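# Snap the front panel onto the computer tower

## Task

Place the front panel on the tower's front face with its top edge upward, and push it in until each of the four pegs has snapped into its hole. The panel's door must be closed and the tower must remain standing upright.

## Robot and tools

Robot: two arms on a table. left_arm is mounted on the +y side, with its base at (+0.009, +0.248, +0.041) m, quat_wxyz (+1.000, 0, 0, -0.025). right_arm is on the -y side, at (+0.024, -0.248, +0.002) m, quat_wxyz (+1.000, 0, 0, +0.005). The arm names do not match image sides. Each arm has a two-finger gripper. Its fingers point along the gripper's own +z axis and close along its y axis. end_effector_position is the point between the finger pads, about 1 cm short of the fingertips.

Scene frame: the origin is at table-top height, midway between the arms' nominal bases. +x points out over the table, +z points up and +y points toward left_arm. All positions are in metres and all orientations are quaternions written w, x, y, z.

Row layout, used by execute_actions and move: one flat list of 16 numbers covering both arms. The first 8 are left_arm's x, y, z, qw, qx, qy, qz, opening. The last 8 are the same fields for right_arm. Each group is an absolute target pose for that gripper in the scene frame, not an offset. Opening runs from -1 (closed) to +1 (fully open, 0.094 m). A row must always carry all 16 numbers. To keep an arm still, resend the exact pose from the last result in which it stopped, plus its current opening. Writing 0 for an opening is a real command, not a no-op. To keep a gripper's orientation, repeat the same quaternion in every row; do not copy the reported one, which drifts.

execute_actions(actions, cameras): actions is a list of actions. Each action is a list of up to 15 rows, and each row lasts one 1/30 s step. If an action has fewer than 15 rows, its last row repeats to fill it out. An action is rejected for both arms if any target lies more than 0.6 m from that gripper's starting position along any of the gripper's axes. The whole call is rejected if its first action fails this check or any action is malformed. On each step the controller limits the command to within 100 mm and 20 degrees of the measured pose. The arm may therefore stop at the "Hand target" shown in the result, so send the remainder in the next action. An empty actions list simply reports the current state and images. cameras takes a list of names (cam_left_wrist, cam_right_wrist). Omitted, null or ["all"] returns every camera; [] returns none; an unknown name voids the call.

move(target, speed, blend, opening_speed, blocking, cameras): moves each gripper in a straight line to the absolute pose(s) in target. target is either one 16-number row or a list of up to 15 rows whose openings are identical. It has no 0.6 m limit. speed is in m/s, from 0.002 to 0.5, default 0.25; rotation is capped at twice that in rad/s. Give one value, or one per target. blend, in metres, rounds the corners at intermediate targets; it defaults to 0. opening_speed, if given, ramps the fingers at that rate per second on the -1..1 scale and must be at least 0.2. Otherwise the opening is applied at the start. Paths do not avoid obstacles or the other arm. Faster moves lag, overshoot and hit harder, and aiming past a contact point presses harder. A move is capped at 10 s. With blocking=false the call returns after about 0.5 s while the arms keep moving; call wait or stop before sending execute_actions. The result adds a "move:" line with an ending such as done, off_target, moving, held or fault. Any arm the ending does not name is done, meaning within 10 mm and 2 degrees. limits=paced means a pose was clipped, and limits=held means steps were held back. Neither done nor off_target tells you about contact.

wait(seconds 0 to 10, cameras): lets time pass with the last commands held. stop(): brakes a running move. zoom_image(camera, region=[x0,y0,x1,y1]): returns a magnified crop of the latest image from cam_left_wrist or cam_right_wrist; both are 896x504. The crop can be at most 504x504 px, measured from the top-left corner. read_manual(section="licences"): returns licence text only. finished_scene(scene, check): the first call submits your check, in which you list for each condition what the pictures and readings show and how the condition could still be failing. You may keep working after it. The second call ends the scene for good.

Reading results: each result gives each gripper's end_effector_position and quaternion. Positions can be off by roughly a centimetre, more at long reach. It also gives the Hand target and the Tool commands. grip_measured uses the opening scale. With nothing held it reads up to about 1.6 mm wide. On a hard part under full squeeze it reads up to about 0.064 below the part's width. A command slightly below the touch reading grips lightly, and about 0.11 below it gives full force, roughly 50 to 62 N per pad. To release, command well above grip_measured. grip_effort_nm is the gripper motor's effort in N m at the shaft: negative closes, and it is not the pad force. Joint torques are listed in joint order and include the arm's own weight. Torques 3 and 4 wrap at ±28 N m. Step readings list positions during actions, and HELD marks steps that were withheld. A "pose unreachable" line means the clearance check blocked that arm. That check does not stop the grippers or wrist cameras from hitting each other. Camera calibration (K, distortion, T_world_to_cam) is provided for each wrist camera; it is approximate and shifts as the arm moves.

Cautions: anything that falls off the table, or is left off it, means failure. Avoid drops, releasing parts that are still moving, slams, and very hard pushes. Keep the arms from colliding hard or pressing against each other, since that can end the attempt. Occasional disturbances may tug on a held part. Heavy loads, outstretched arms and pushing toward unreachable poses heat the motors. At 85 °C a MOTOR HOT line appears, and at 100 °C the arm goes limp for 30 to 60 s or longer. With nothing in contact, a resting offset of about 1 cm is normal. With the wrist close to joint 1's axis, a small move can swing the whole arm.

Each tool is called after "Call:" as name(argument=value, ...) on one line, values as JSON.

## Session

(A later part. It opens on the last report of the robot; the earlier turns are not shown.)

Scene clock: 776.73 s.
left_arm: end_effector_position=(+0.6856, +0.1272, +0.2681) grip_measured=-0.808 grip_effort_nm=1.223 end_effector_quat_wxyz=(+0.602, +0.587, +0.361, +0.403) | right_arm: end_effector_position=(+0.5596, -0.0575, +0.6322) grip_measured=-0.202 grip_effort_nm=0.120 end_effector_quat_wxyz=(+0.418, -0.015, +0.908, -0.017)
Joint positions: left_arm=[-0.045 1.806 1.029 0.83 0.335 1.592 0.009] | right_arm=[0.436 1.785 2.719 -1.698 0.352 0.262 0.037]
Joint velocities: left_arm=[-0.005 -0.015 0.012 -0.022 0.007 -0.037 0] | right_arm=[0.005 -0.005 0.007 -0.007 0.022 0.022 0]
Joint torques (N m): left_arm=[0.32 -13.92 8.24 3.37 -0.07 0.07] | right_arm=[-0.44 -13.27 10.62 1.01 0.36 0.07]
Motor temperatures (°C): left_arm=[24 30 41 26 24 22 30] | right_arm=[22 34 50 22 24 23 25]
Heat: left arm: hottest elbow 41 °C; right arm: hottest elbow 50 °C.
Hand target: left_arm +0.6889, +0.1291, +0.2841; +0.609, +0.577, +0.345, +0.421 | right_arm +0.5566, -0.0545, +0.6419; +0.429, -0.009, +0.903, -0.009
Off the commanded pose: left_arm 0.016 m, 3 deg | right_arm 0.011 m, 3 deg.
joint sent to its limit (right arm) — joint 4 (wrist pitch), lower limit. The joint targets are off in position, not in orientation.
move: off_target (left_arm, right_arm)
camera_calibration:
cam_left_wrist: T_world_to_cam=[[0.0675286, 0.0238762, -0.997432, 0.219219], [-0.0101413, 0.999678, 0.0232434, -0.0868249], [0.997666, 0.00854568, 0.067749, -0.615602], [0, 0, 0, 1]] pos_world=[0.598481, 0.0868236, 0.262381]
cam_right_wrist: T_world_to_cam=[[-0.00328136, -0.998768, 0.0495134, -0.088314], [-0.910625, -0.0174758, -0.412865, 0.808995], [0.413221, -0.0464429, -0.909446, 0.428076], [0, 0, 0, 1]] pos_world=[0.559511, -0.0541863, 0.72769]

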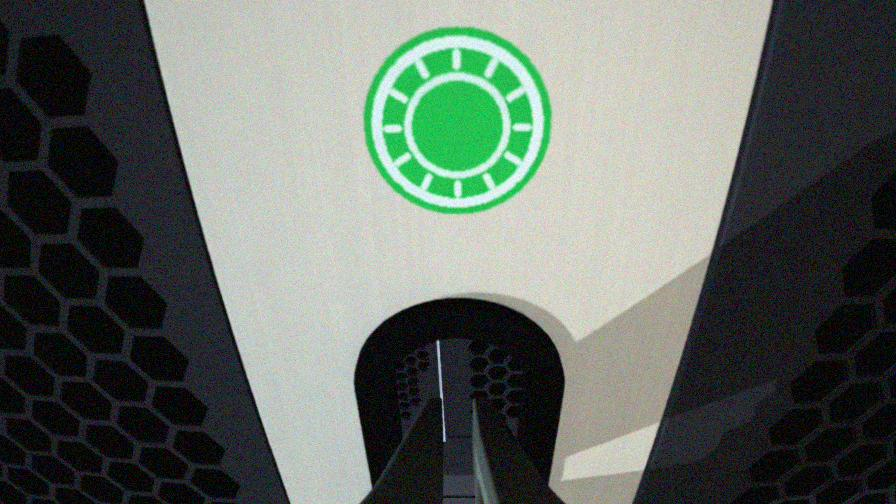

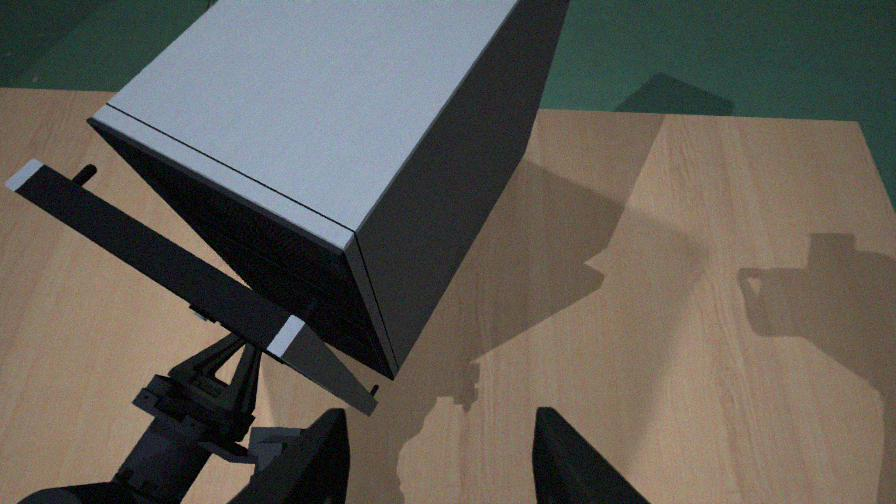

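Call:
move(target=[0.7025,0.123,0.280,0.5963,0.5759,0.3677,0.4213,-0.5,0.56,-0.05,0.64,0.4226,0,0.9063,0,-0.2], speed=0.04)

Call:
zoom_image(camera="cam_right_wrist", region=[20, 90, 220, 290])

Call:
zoom_image(camera="cam_right_wrist", region=[230, 220, 430, 420])

Scene clock: 806.87 s.
left_arm: end_effector_position=(+0.6894, +0.1285, +0.2533) grip_measured=-0.808 grip_effort_nm=1.238 end_effector_quat_wxyz=(+0.584, +0.588, +0.386, +0.405) | right_arm: end_effector_position=(+0.5644, -0.0544, +0.6281) grip_measured=-0.202 grip_effort_nm=0.120 end_effector_quat_wxyz=(+0.416, -0.005, +0.909, -0.010)
Joint positions: left_arm=[-0.056 1.819 1.029 0.802 0.278 1.592 0.009] | right_arm=[0.436 1.798 2.728 -1.699 0.347 0.287 0.037]
Joint velocities: left_arm=[-0.005 0.005 -0.022 0.007 -0.037 -0.022 0.001] | right_arm=[-0.005 -0.015 -0.002 -0.002 -0.007 -0.007 0]
Joint torques (N m): left_arm=[-0.5 -14.27 10.59 2.44 -0.13 0.01] | right_arm=[-0.62 -13.63 10.69 0.75 0.09 0.06]
Motor temperatures (°C): left_arm=[24 30 41 26 24 22 30] | right_arm=[22 36 50 22 24 23 25]
Heat: left arm: hottest elbow 41 °C; right arm: hottest elbow 50 °C.
Hand target: left_arm +0.7009, +0.1234, +0.2797; +0.596, +0.576, +0.368, +0.421 | right_arm +0.5597, -0.0503, +0.6392; +0.427, -0.001, +0.904, +0.001
Off the commanded pose: left_arm 0.030 m, 3 deg | right_arm 0.013 m, 2 deg.
joint sent to its limit (right arm) — joint 4 (wrist pitch), lower limit. The joint targets still meet the commanded pose.
move: off_target (left_arm, right_arm)
camera_calibration:
cam_left_wrist: T_world_to_cam=[[0.0259975, 0.0282128, -0.999264, 0.232612], [-0.0544676, 0.998157, 0.0267645, -0.0578561], [0.998177, 0.0537317, 0.0274862, -0.614379], [0, 0, 0, 1]] pos_world=[0.604061, 0.0841985, 0.250876]
cam_right_wrist: T_world_to_cam=[[-0.0159145, -0.999421, 0.0300586, -0.0656732], [-0.912956, 0.0022651, -0.408052, 0.811071], [0.407748, -0.0339361, -0.912464, 0.428163], [0, 0, 0, 1]] pos_world=[0.564844, -0.0529422, 0.723616]

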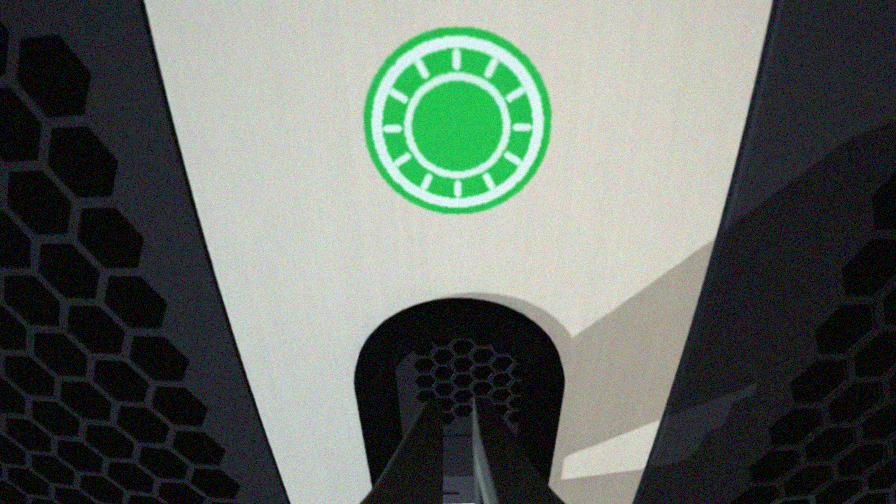

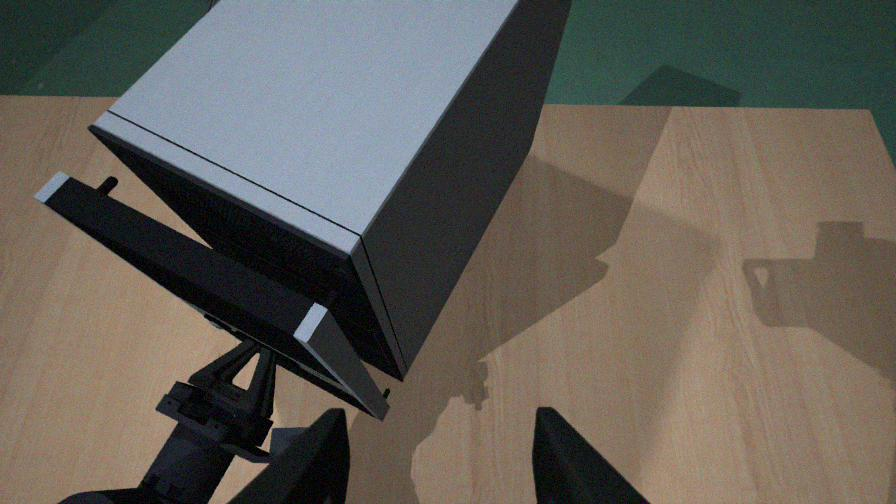

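Scaled by 2.520 from the camera's 896x504 image, which has a finer 1280x720 frame.

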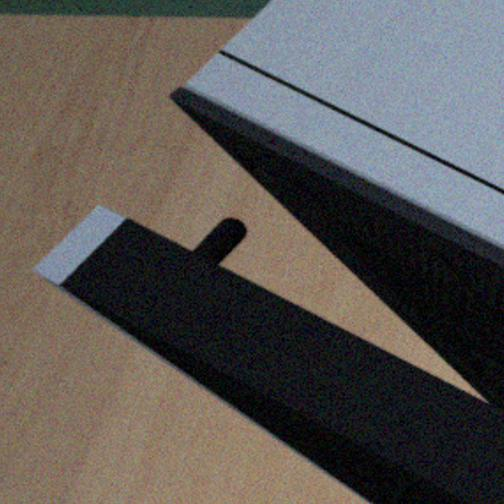

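Scaled by 2.520 from the camera's 896x504 image, which has a finer 1280x720 frame.

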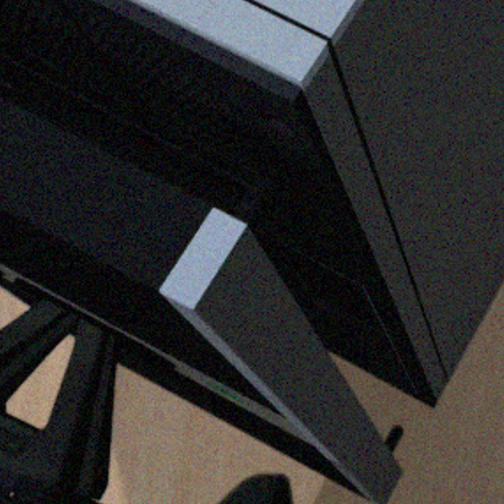

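Call:
move(target=[0.711,0.119,0.287,0.6012,0.5661,0.3712,0.4248,-0.5,0.40,-0.38,0.40,0.65,-0.27,0.65,0.27,-0.2], speed=0.1)

Call:
zoom_image(camera="cam_right_wrist", region=[300, 0, 480, 180])

Call:
zoom_image(camera="cam_right_wrist", region=[300, 250, 480, 430])

Scene clock: 827.97 s.
left_arm: end_effector_position=(+0.6937, +0.1265, +0.2535) grip_measured=-0.808 grip_effort_nm=1.223 end_effector_quat_wxyz=(+0.582, +0.584, +0.390, +0.410) | right_arm: end_effector_position=(+0.4035, -0.3707, +0.3971) grip_measured=-0.202 grip_effort_nm=0.120 end_effector_quat_wxyz=(+0.644, -0.259, +0.660, +0.288)
Joint positions: left_arm=[-0.063 1.827 1.04 0.802 0.256 1.592 0.009] | right_arm=[-0.767 1.106 0.892 -0.088 -1.55 -0.256 0.037]
Joint velocities: left_arm=[-0.005 0.005 0.002 -0.002 0.051 -0.007 -0.002] | right_arm=[-0.005 -0.024 0.012 0.002 -0.022 -0.022 -0.001]
Joint torques (N m): left_arm=[-0.5 -14.33 11.62 2.48 -0.11 -0.13] | right_arm=[-1.96 -7.06 9.85 1.26 -0.33 -0.19]
Motor temperatures (°C): left_arm=[24 31 42 26 24 22 30] | right_arm=[22 35 51 22 24 23 25]
Heat: left arm: hottest elbow 42 °C; right arm: hottest elbow 51 °C.
Hand target: left_arm +0.7086, +0.1198, +0.2867; +0.601, +0.566, +0.372, +0.425 | right_arm +0.4029, -0.3757, +0.3976; +0.649, -0.265, +0.657, +0.277
Off the commanded pose: left_arm 0.038 m, 4 deg | right_arm 0.010 m, 3 deg.
move: off_target (left_arm, right_arm)
camera_calibration:
cam_left_wrist: T_world_to_cam=[[0.0285782, 0.0279894, -0.9992, 0.231002], [-0.0693884, 0.997252, 0.0259503, -0.0449504], [0.99718, 0.0685913, 0.0304418, -0.620437], [0, 0, 0, 1]] pos_world=[0.608966, 0.0809178, 0.250871]
cam_right_wrist: T_world_to_cam=[[0.700686, -0.711609, -0.0514904, -0.527441], [-0.339155, -0.268716, -0.901535, 0.434611], [0.627704, 0.649156, -0.429631, 0.244981], [0, 0, 0, 1]] pos_world=[0.363195, -0.417576, 0.469911]

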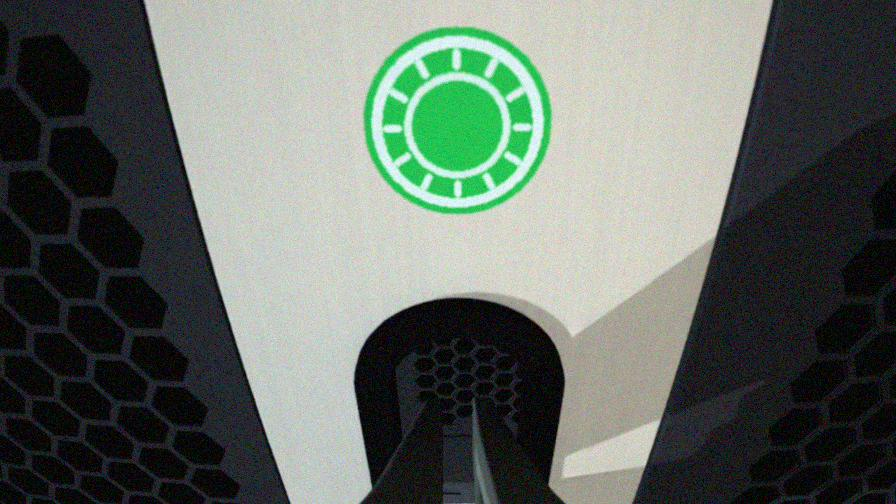

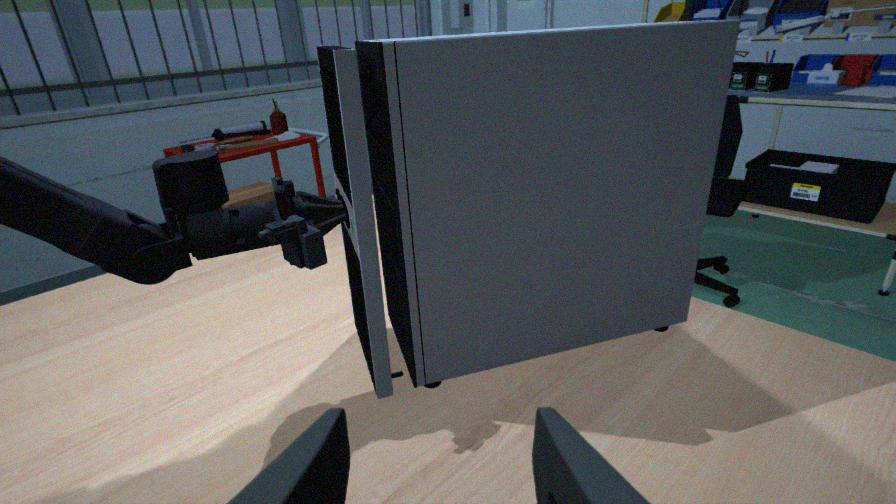

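Scaled by 2.800 from the camera's 896x504 image, which has a finer 1280x720 frame.

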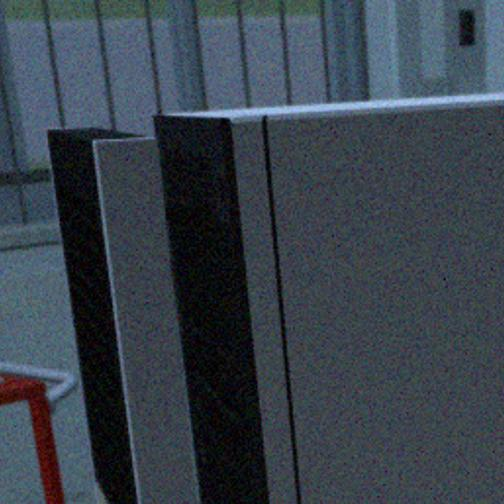

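Scaled by 2.800 from the camera's 896x504 image, which has a finer 1280x720 frame.

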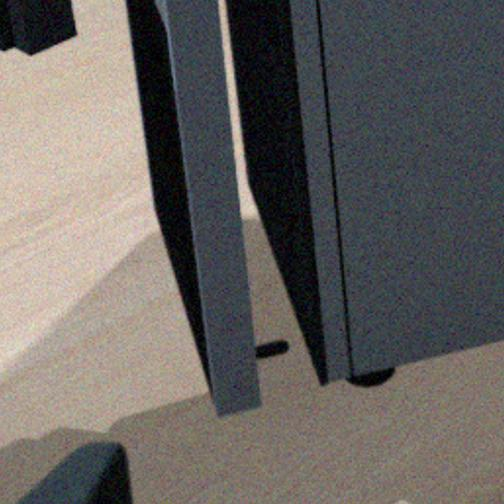

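Call:
move(target=[0.710,0.117,0.303,0.6053,0.5650,0.3670,0.4238,-0.5,0.40,-0.38,0.40,0.65,-0.27,0.65,0.27,-0.2], speed=0.05)

Call:
zoom_image(camera="cam_right_wrist", region=[300, 0, 480, 180])

Call:
zoom_image(camera="cam_right_wrist", region=[300, 250, 480, 430])

Scene clock: 838.80 s.
left_arm: end_effector_position=(+0.6953, +0.1248, +0.2522) grip_measured=-0.808 grip_effort_nm=1.223 end_effector_quat_wxyz=(+0.580, +0.588, +0.392, +0.405) | right_arm: end_effector_position=(+0.4020, -0.3750, +0.3972) grip_measured=-0.202 grip_effort_nm=0.120 end_effector_quat_wxyz=(+0.647, -0.260, +0.660, +0.280)
Joint positions: left_arm=[-0.065 1.827 1.048 0.781 0.258 1.592 0.009] | right_arm=[-0.779 1.106 0.892 -0.085 -1.551 -0.266 0.037]
Joint velocities: left_arm=[-0.005 -0.005 0.002 0.002 -0.007 -0.037 -0.001] | right_arm=[-0.005 0.005 0.002 -0.002 -0.022 0.007 0]
Joint torques (N m): left_arm=[-0.56 -16.26 11.74 2.47 0.1 -0.16] | right_arm=[-2.2 -7.41 10.13 1.48 -0.31 -0.18]
Motor temperatures (°C): left_arm=[24 31 43 26 24 22 30] | right_arm=[22 34 50 22 24 23 25]
Heat: left arm: hottest elbow 43 °C; right arm: hottest elbow 50 °C.
Hand target: left_arm +0.7069, +0.1177, +0.3028; +0.605, +0.565, +0.367, +0.424 | right_arm +0.4003, -0.3799, +0.4000; +0.653, -0.267, +0.656, +0.266
Off the commanded pose: left_arm 0.053 m, 5 deg | right_arm 0.006 m, 2 deg.
joint sent to its limit (right arm) — joint 5 (wrist yaw), lower limit. The joint targets still meet the commanded pose.
move: off_target (left_arm)
camera_calibration:
cam_left_wrist: T_world_to_cam=[[0.015444, 0.029429, -0.999448, 0.238772], [-0.064843, 0.997492, 0.0283694, -0.0469141], [0.997776, 0.064369, 0.0173136, -0.618465], [0, 0, 0, 1]] pos_world=[0.61036, 0.0795796, 0.250679]
cam_right_wrist: T_world_to_cam=[[0.69321, -0.719684, -0.0389221, -0.534523], [-0.33398, -0.272901, -0.902209, 0.42975], [0.638684, 0.63842, -0.429538, 0.240296], [0, 0, 0, 1]] pos_world=[0.360592, -0.420818, 0.470136]

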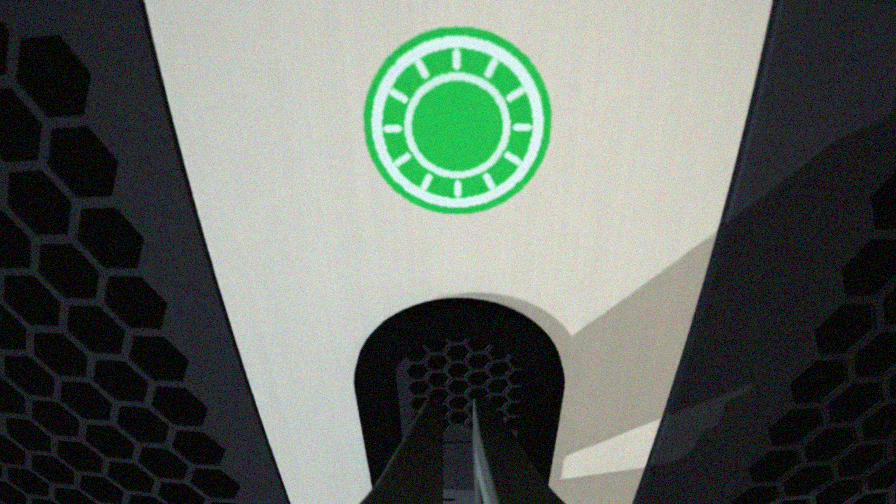

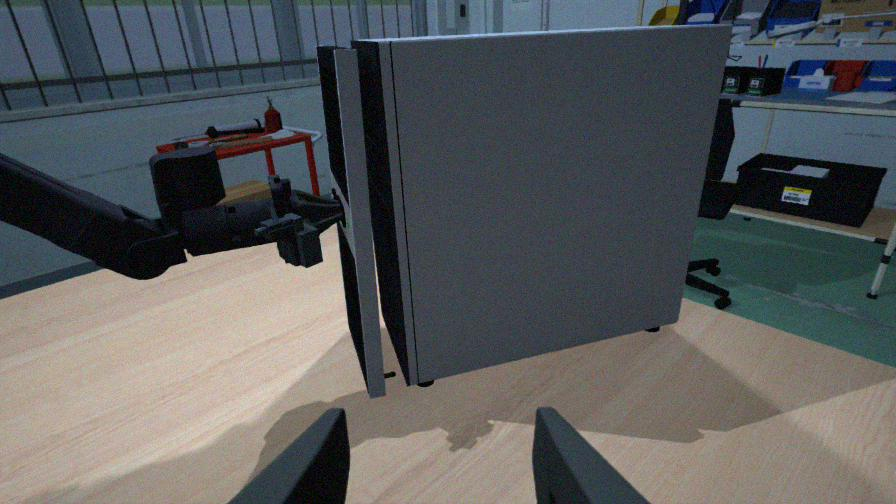

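Scaled by 2.800 from the camera's 896x504 image, which has a finer 1280x720 frame.

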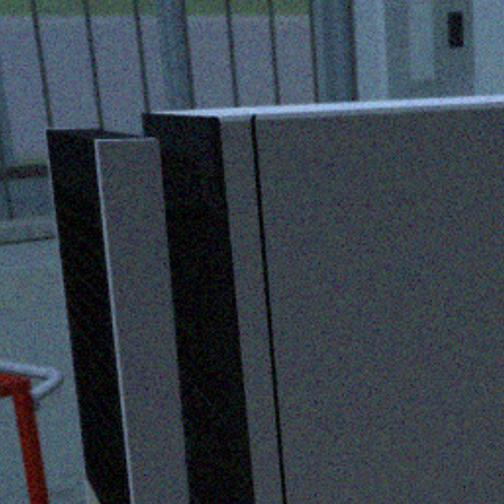

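Scaled by 2.800 from the camera's 896x504 image, which has a finer 1280x720 frame.

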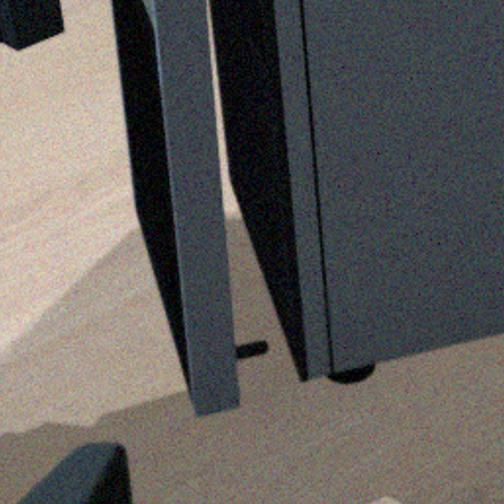

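Call:
move(target=[0.710,0.117,0.320,0.611,0.557,0.362,0.428,-0.5,0.40,-0.38,0.40,0.65,-0.27,0.65,0.27,-0.2], speed=0.08)

Call:
zoom_image(camera="cam_right_wrist", region=[300, 0, 480, 180])

Call:
zoom_image(camera="cam_right_wrist", region=[300, 250, 480, 430])

Scene clock: 844.80 s.
left_arm: end_effector_position=(+0.6972, +0.1242, +0.2577) grip_measured=-0.808 grip_effort_nm=1.233 end_effector_quat_wxyz=(+0.583, +0.585, +0.391, +0.406) | right_arm: end_effector_position=(+0.4020, -0.3750, +0.3972) grip_measured=-0.202 grip_effort_nm=0.115 end_effector_quat_wxyz=(+0.647, -0.261, +0.660, +0.279)
Joint positions: left_arm=[-0.065 1.825 1.056 0.778 0.259 1.587 0.009] | right_arm=[-0.779 1.106 0.892 -0.085 -1.551 -0.268 0.037]
Joint velocities: left_arm=[-0.015 0.005 -0.002 0.012 0.066 0.051 0] | right_arm=[-0.005 0.005 0.012 0.002 -0.007 0.007 0]
Joint torques (N m): left_arm=[-0.62 -17.49 11.85 2.55 -0.03 -0.18] | right_arm=[-1.96 -7.36 10.3 1.37 -0.34 -0.19]
Motor temperatures (°C): left_arm=[24 31 44 26 24 22 30] | right_arm=[22 34 50 22 24 23 25]
Heat: left arm: hottest elbow 44 °C; right arm: hottest elbow 50 °C.
Hand target: left_arm +0.7064, +0.1177, +0.3193; +0.612, +0.557, +0.363, +0.428 | right_arm +0.4003, -0.3797, +0.4000; +0.653, -0.268, +0.656, +0.266
Off the commanded pose: left_arm 0.064 m, 6 deg | right_arm 0.006 m, 2 deg.
joint sent to its limit (right arm) — joint 5 (wrist yaw), lower limit. The joint targets still meet the commanded pose.
move: off_target (left_arm)
camera_calibration:
cam_left_wrist: T_world_to_cam=[[0.0218632, 0.0234835, -0.999485, 0.240499], [-0.0638331, 0.997717, 0.0220456, -0.045436], [0.997721, 0.0633182, 0.0233123, -0.621796], [0, 0, 0, 1]] pos_world=[0.612221, 0.0790556, 0.255872]
cam_right_wrist: T_world_to_cam=[[0.693281, -0.719736, -0.0366352, -0.535479], [-0.332519, -0.274368, -0.902304, 0.42865], [0.639369, 0.637732, -0.42954, 0.239763], [0, 0, 0, 1]] pos_world=[0.360474, -0.4207, 0.470143]

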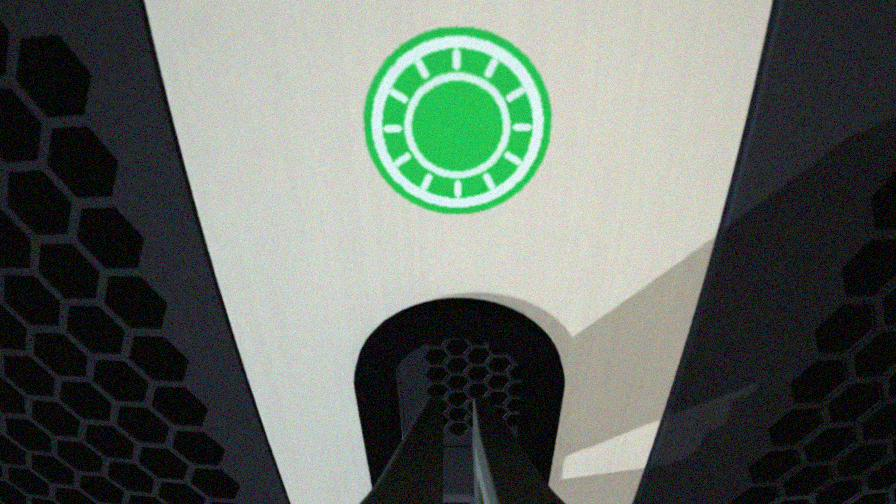

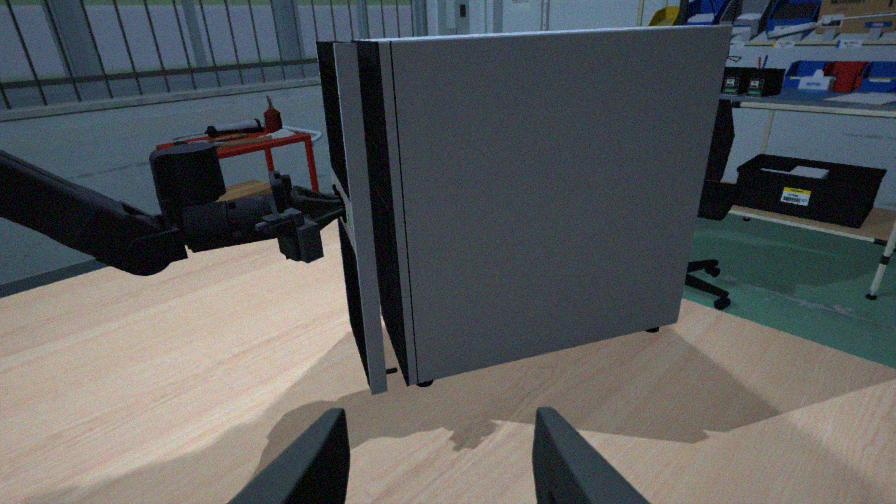

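Scaled by 2.800 from the camera's 896x504 image, which has a finer 1280x720 frame.

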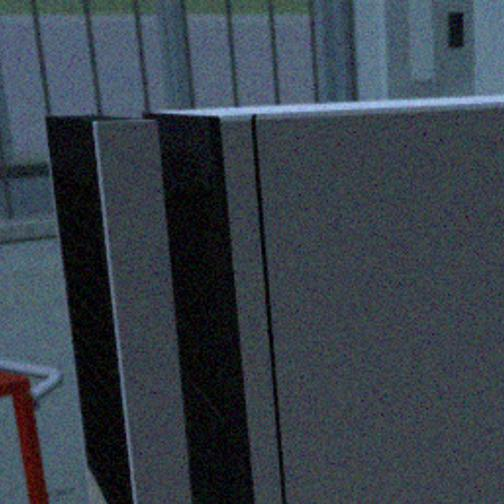

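Scaled by 2.800 from the camera's 896x504 image, which has a finer 1280x720 frame.

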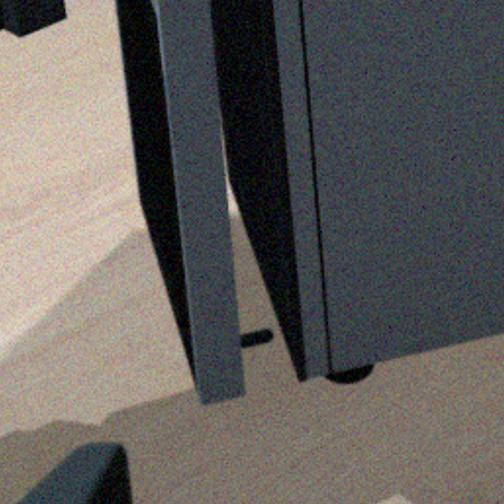

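Call:
move(target=[0.726,0.110,0.320,0.6182,0.5502,0.3573,0.4329,-0.5,0.40,-0.38,0.40,0.65,-0.27,0.65,0.27,-0.2], speed=0.04)

Call:
zoom_image(camera="cam_right_wrist", region=[300, 0, 480, 180])

Call:
zoom_image(camera="cam_right_wrist", region=[300, 250, 480, 430])

Scene clock: 854.63 s.
left_arm: end_effector_position=(+0.7039, +0.1197, +0.2724) grip_measured=-0.806 grip_effort_nm=1.223 end_effector_quat_wxyz=(+0.591, +0.578, +0.384, +0.412) | right_arm: end_effector_position=(+0.4020, -0.3750, +0.3972) grip_measured=-0.202 grip_effort_nm=0.115 end_effector_quat_wxyz=(+0.647, -0.261, +0.660, +0.279)
Joint positions: left_arm=[-0.071 1.825 1.085 0.778 0.255 1.583 0.009] | right_arm=[-0.779 1.106 0.892 -0.085 -1.551 -0.268 0.037]
Joint velocities: left_arm=[-0.005 0.005 0.002 0.007 0.022 0.007 0] | right_arm=[0.005 0.005 0.002 0.002 0.022 -0.095 0]
Joint torques (N m): left_arm=[-0.91 -14.15 13.29 3.17 -0.29 -0.18] | right_arm=[-2.02 -7.24 10.22 1.44 -0.29 -0.17]
Motor temperatures (°C): left_arm=[24 31 43 26 24 22 30] | right_arm=[22 34 49 22 24 23 25]
Heat: left arm: hottest elbow 43 °C; right arm: hottest elbow 49 °C.
Hand target: left_arm +0.7215, +0.1113, +0.3195; +0.618, +0.550, +0.358, +0.433 | right_arm +0.4003, -0.3797, +0.4000; +0.653, -0.267, +0.656, +0.266
Off the commanded pose: left_arm 0.053 m, 6 deg | right_arm 0.006 m, 2 deg.
joint sent to its limit (right arm) — joint 5 (wrist yaw), lower limit. The joint targets still meet the commanded pose.
move: off_target (left_arm)
camera_calibration:
cam_left_wrist: T_world_to_cam=[[0.0486546, 0.0168076, -0.998674, 0.236916], [-0.0619483, 0.997984, 0.0137779, -0.0399782], [0.996893, 0.0611958, 0.0495977, -0.634911], [0, 0, 0, 1]] pos_world=[0.618935, 0.0747695, 0.268643]
cam_right_wrist: T_world_to_cam=[[0.693281, -0.719736, -0.0366352, -0.535479], [-0.332519, -0.274368, -0.902304, 0.42865], [0.639369, 0.637732, -0.42954, 0.239763], [0, 0, 0, 1]] pos_world=[0.360474, -0.4207, 0.470143]

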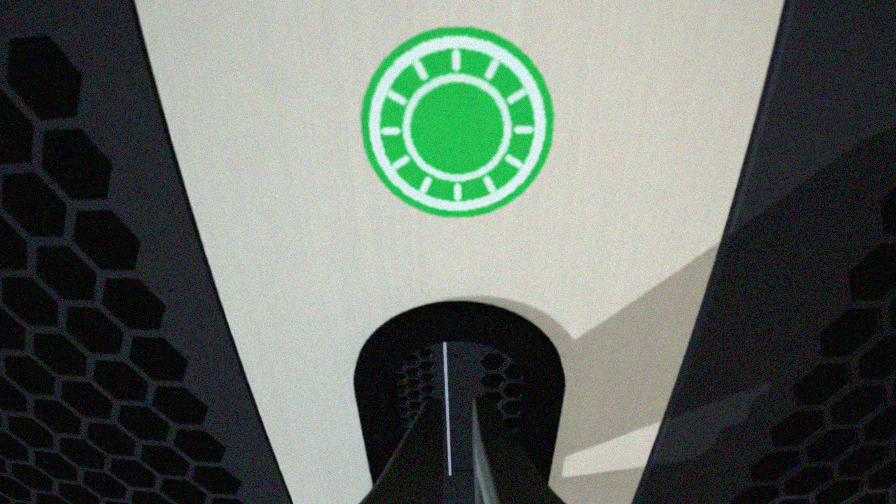

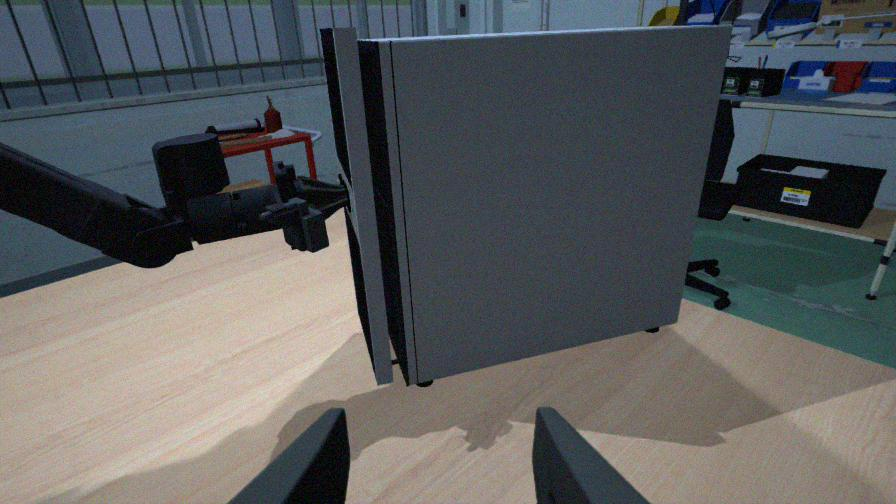

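Scaled by 2.800 from the camera's 896x504 image, which has a finer 1280x720 frame.

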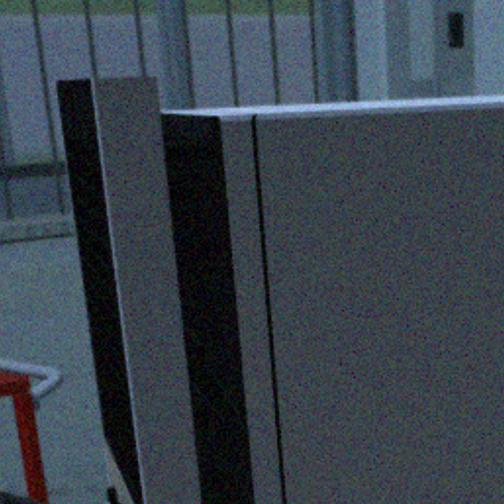

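Scaled by 2.800 from the camera's 896x504 image, which has a finer 1280x720 frame.

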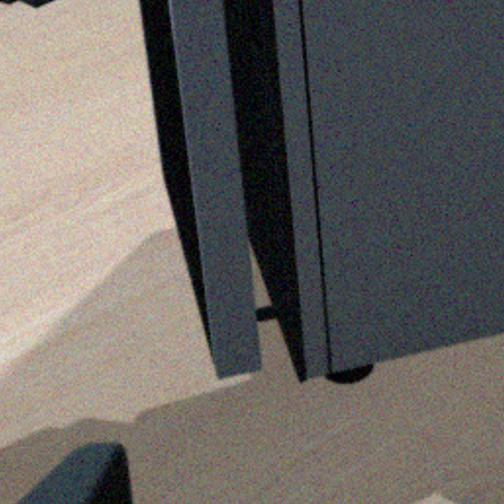

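Call:
move(target=[0.720,0.113,0.283,0.6182,0.5502,0.3573,0.4329,-0.5,0.40,-0.38,0.40,0.65,-0.27,0.65,0.27,-0.2], speed=0.04)

Call:
zoom_image(camera="cam_right_wrist", region=[300, 0, 480, 180])

Call:
zoom_image(camera="cam_right_wrist", region=[300, 250, 480, 430])

Scene clock: 865.00 s.
left_arm: end_effector_position=(+0.7042, +0.1196, +0.2732) grip_measured=-0.803 grip_effort_nm=1.223 end_effector_quat_wxyz=(+0.609, +0.561, +0.370, +0.421) | right_arm: end_effector_position=(+0.4020, -0.3750, +0.3972) grip_measured=-0.202 grip_effort_nm=0.115 end_effector_quat_wxyz=(+0.647, -0.261, +0.659, +0.279)
Joint positions: left_arm=[-0.07 1.854 1.081 0.872 0.262 1.568 0.009] | right_arm=[-0.779 1.106 0.892 -0.085 -1.551 -0.269 0.037]
Joint velocities: left_arm=[-0.005 0.005 -0.017 0.007 -0.051 0.007 0.001] | right_arm=[-0.005 -0.015 0.002 -0.002 -0.022 0.007 0]
Joint torques (N m): left_arm=[-0.91 -12.4 10.91 3.22 -0.47 -0.04] | right_arm=[-1.96 -7.88 10.14 1.28 -0.29 -0.2]
Motor temperatures (°C): left_arm=[24 31 43 26 24 22 30] | right_arm=[22 34 49 22 24 23 25]
Heat: left arm: hottest elbow 43 °C; right arm: hottest elbow 49 °C.
Hand target: left_arm +0.7187, +0.1134, +0.2828; +0.618, +0.550, +0.358, +0.433 | right_arm +0.4003, -0.3797, +0.4000; +0.653, -0.268, +0.656, +0.266
Off the commanded pose: left_arm 0.020 m, 3 deg | right_arm 0.006 m, 2 deg.
joint sent to its limit (right arm) — joint 5 (wrist yaw), lower limit. The joint targets still meet the commanded pose.
move: off_target (left_arm)
camera_calibration:
cam_left_wrist: T_world_to_cam=[[0.1034, -0.00494465, -0.994628, 0.200624], [-0.0556781, 0.998391, -0.0107516, -0.037626], [0.99308, 0.0564907, 0.102958, -0.646603], [0, 0, 0, 1]] pos_world=[0.619289, 0.0750845, 0.265715]
cam_right_wrist: T_world_to_cam=[[0.693292, -0.719744, -0.0362541, -0.535638], [-0.332275, -0.274613, -0.90232, 0.428466], [0.639483, 0.637618, -0.42954, 0.239674], [0, 0, 0, 1]] pos_world=[0.360455, -0.42068, 0.470144]

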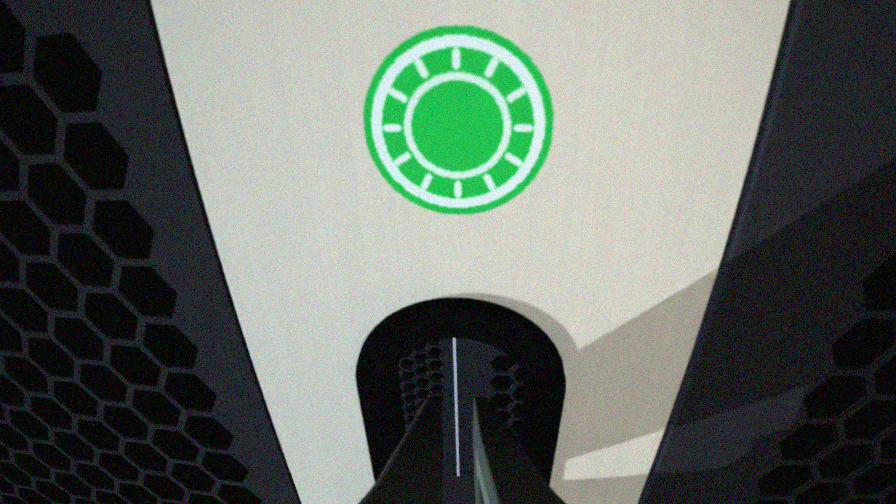

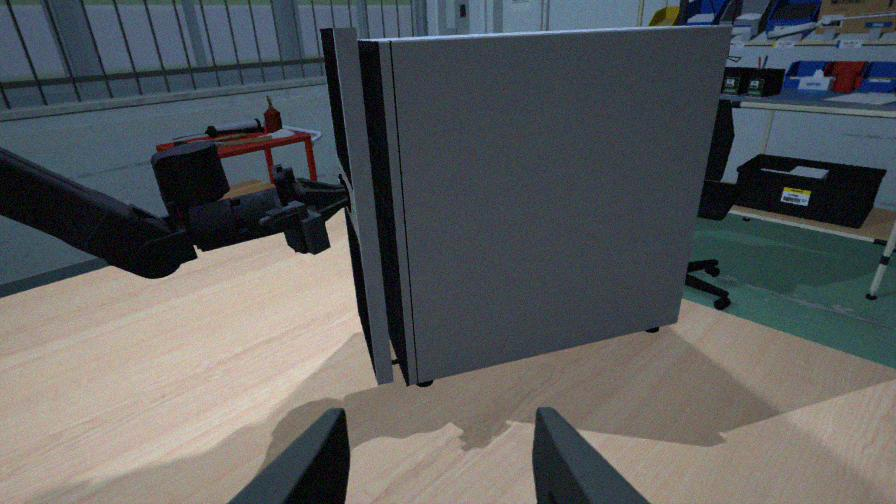

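Scaled by 2.800 from the camera's 896x504 image, which has a finer 1280x720 frame.

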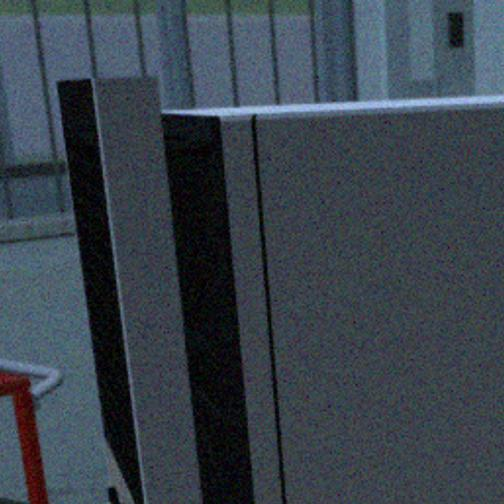

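Scaled by 2.800 from the camera's 896x504 image, which has a finer 1280x720 frame.

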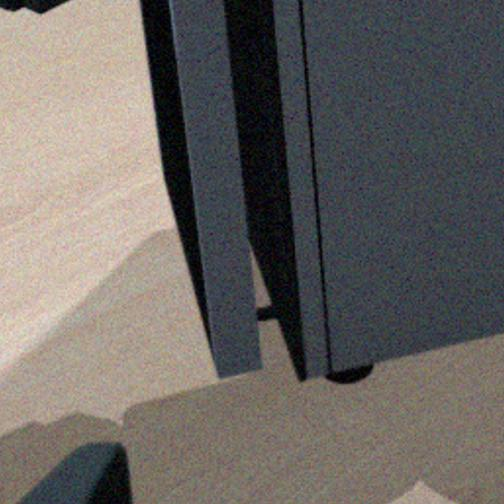

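Call:
move(target=[0.675,0.134,0.272,0.6053,0.565,0.367,0.4238,-0.5,0.40,-0.38,0.40,0.65,-0.27,0.65,0.27,-0.2], speed=0.05)

Scene clock: 884.07 s.
left_arm: end_effector_position=(+0.6745, +0.1286, +0.2402) grip_measured=-0.802 grip_effort_nm=1.228 end_effector_quat_wxyz=(+0.593, +0.581, +0.386, +0.402) | right_arm: end_effector_position=(+0.4020, -0.3750, +0.3972) grip_measured=-0.202 grip_effort_nm=0.120 end_effector_quat_wxyz=(+0.647, -0.261, +0.659, +0.279)
Joint positions: left_arm=[-0.057 1.825 0.975 0.877 0.282 1.573 0.009] | right_arm=[-0.779 1.106 0.892 -0.085 -1.551 -0.269 0.037]
Joint velocities: left_arm=[-0.015 -0.005 -0.007 0.002 -0.037 0.022 -0.001] | right_arm=[-0.005 -0.005 -0.002 -0.017 -0.022 -0.051 0]
Joint torques (N m): left_arm=[0.73 -16.26 7.43 3.14 0.08 -0.02] | right_arm=[-2.2 -7.41 10.24 1.28 -0.3 -0.19]
Motor temperatures (°C): left_arm=[24 30 43 26 24 22 30] | right_arm=[22 33 49 22 24 23 25]
Heat: left arm: hottest elbow 43 °C; right arm: hottest elbow 49 °C.
Hand target: left_arm +0.6743, +0.1334, +0.2719; +0.605, +0.565, +0.367, +0.424 | right_arm +0.4003, -0.3797, +0.4000; +0.653, -0.267, +0.656, +0.266
Off the commanded pose: left_arm 0.032 m, 4 deg | right_arm 0.006 m, 2 deg.
joint sent to its limit (right arm) — joint 5 (wrist yaw), lower limit. The joint targets still meet the commanded pose.
move: off_target (left_arm)
camera_calibration:
cam_left_wrist: T_world_to_cam=[[0.034102, 0.00885843, -0.999379, 0.216962], [-0.0489161, 0.998777, 0.00718393, -0.057546], [0.998221, 0.0486407, 0.0344936, -0.600152], [0, 0, 0, 1]] pos_world=[0.588871, 0.0847455, 0.237942]
cam_right_wrist: T_world_to_cam=[[0.693292, -0.719744, -0.0362541, -0.535638], [-0.332275, -0.274613, -0.90232, 0.428466], [0.639483, 0.637618, -0.42954, 0.239674], [0, 0, 0, 1]] pos_world=[0.360455, -0.42068, 0.470144]

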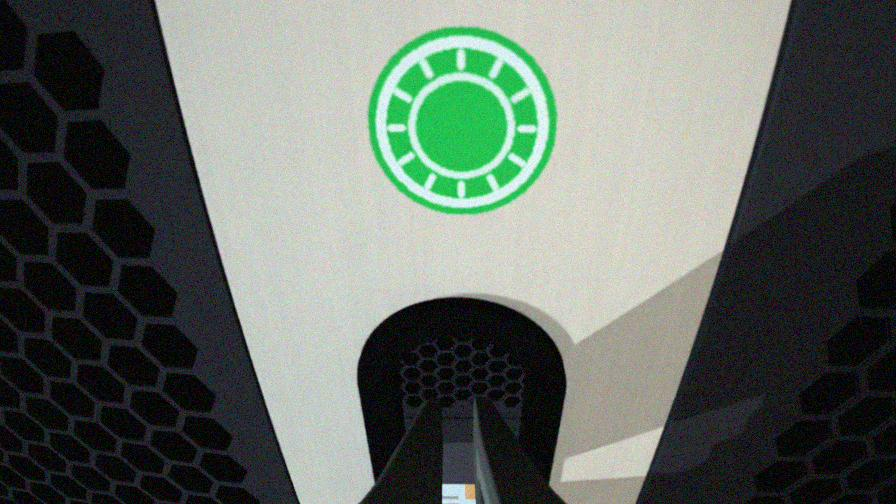

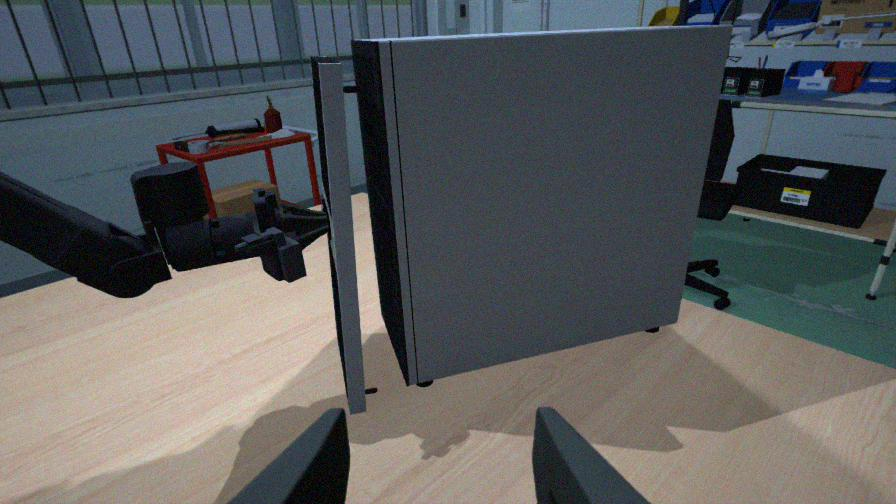

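Call:
move(target=[0.675,0.132,0.321,0.6105,0.557,0.362,0.428,-0.5,0.40,-0.38,0.40,0.65,-0.27,0.65,0.27,-0.2], speed=0.05)

Call:
zoom_image(camera="cam_right_wrist", region=[300, 250, 480, 430])

Call:
zoom_image(camera="cam_right_wrist", region=[300, 0, 480, 180])

Scene clock: 895.37 s.
left_arm: end_effector_position=(+0.6681, +0.1296, +0.2726) grip_measured=-0.802 grip_effort_nm=1.228 end_effector_quat_wxyz=(+0.594, +0.580, +0.385, +0.404) | right_arm: end_effector_position=(+0.4020, -0.3750, +0.3972) grip_measured=-0.202 grip_effort_nm=0.125 end_effector_quat_wxyz=(+0.647, -0.261, +0.659, +0.279)
Joint positions: left_arm=[-0.057 1.748 0.973 0.808 0.28 1.574 0.009] | right_arm=[-0.779 1.106 0.892 -0.085 -1.551 -0.269 0.037]
Joint velocities: left_arm=[-0.005 0.005 0.007 0.012 0.051 -0.037 0] | right_arm=[0.005 -0.024 0.007 0.002 0.022 -0.007 0]
Joint torques (N m): left_arm=[0.26 -16.15 10.15 2.29 -0.15 -0.06] | right_arm=[-2.2 -7.53 10.17 1.24 -0.27 -0.23]
Motor temperatures (°C): left_arm=[24 30 43 26 24 22 30] | right_arm=[22 33 49 22 24 23 25]
Heat: left arm: hottest elbow 43 °C; right arm: hottest elbow 49 °C.
Hand target: left_arm +0.6740, +0.1320, +0.3201; +0.611, +0.558, +0.363, +0.429 | right_arm +0.4003, -0.3797, +0.4000; +0.653, -0.267, +0.656, +0.266
Off the commanded pose: left_arm 0.049 m, 5 deg | right_arm 0.006 m, 2 deg.
joint sent to its limit (right arm) — joint 5 (wrist yaw), lower limit. The joint targets still meet the commanded pose.
move: off_target (left_arm)
camera_calibration:
cam_left_wrist: T_world_to_cam=[[0.039909, 0.00861942, -0.999166, 0.245719], [-0.0508713, 0.998684, 0.00658334, -0.0576102], [0.997908, 0.0505661, 0.0402949, -0.59654], [0, 0, 0, 1]] pos_world=[0.582555, 0.0855812, 0.269931]
cam_right_wrist: T_world_to_cam=[[0.693292, -0.719744, -0.0362541, -0.535638], [-0.332275, -0.274613, -0.90232, 0.428466], [0.639483, 0.637618, -0.42954, 0.239674], [0, 0, 0, 1]] pos_world=[0.360455, -0.42068, 0.470144]

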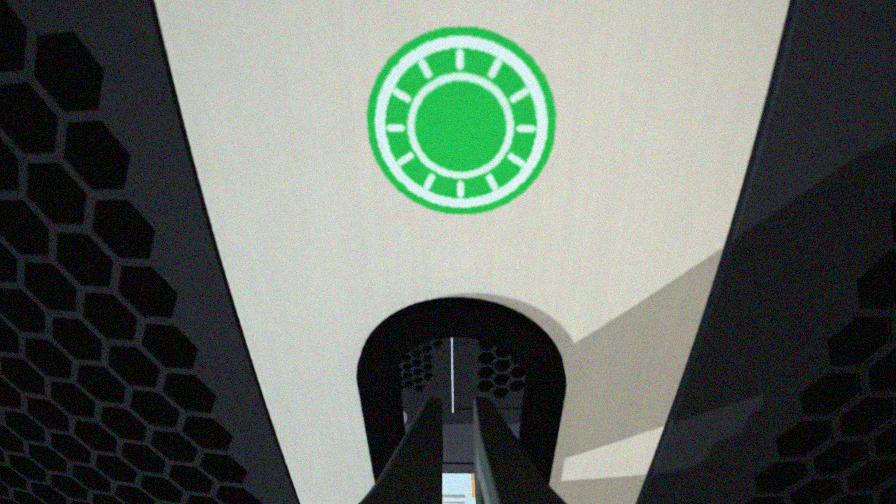

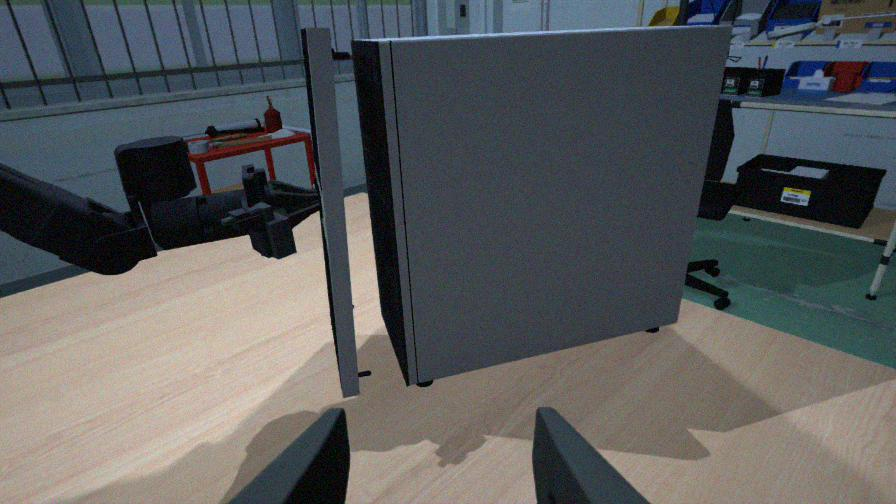

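Scaled by 2.800 from the camera's 896x504 image, which has a finer 1280x720 frame.

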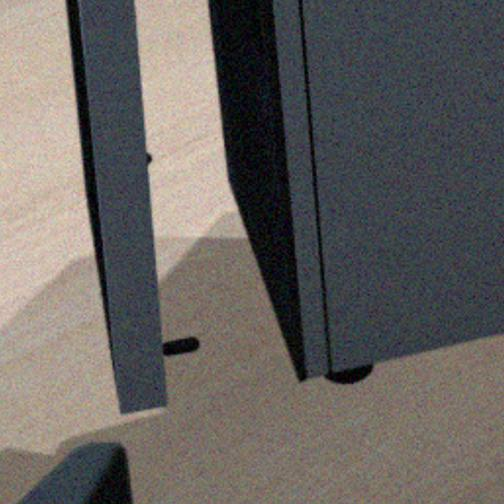

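Scaled by 2.800 from the camera's 896x504 image, which has a finer 1280x720 frame.

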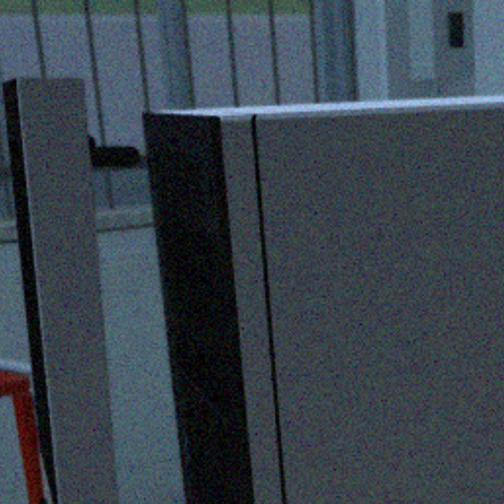

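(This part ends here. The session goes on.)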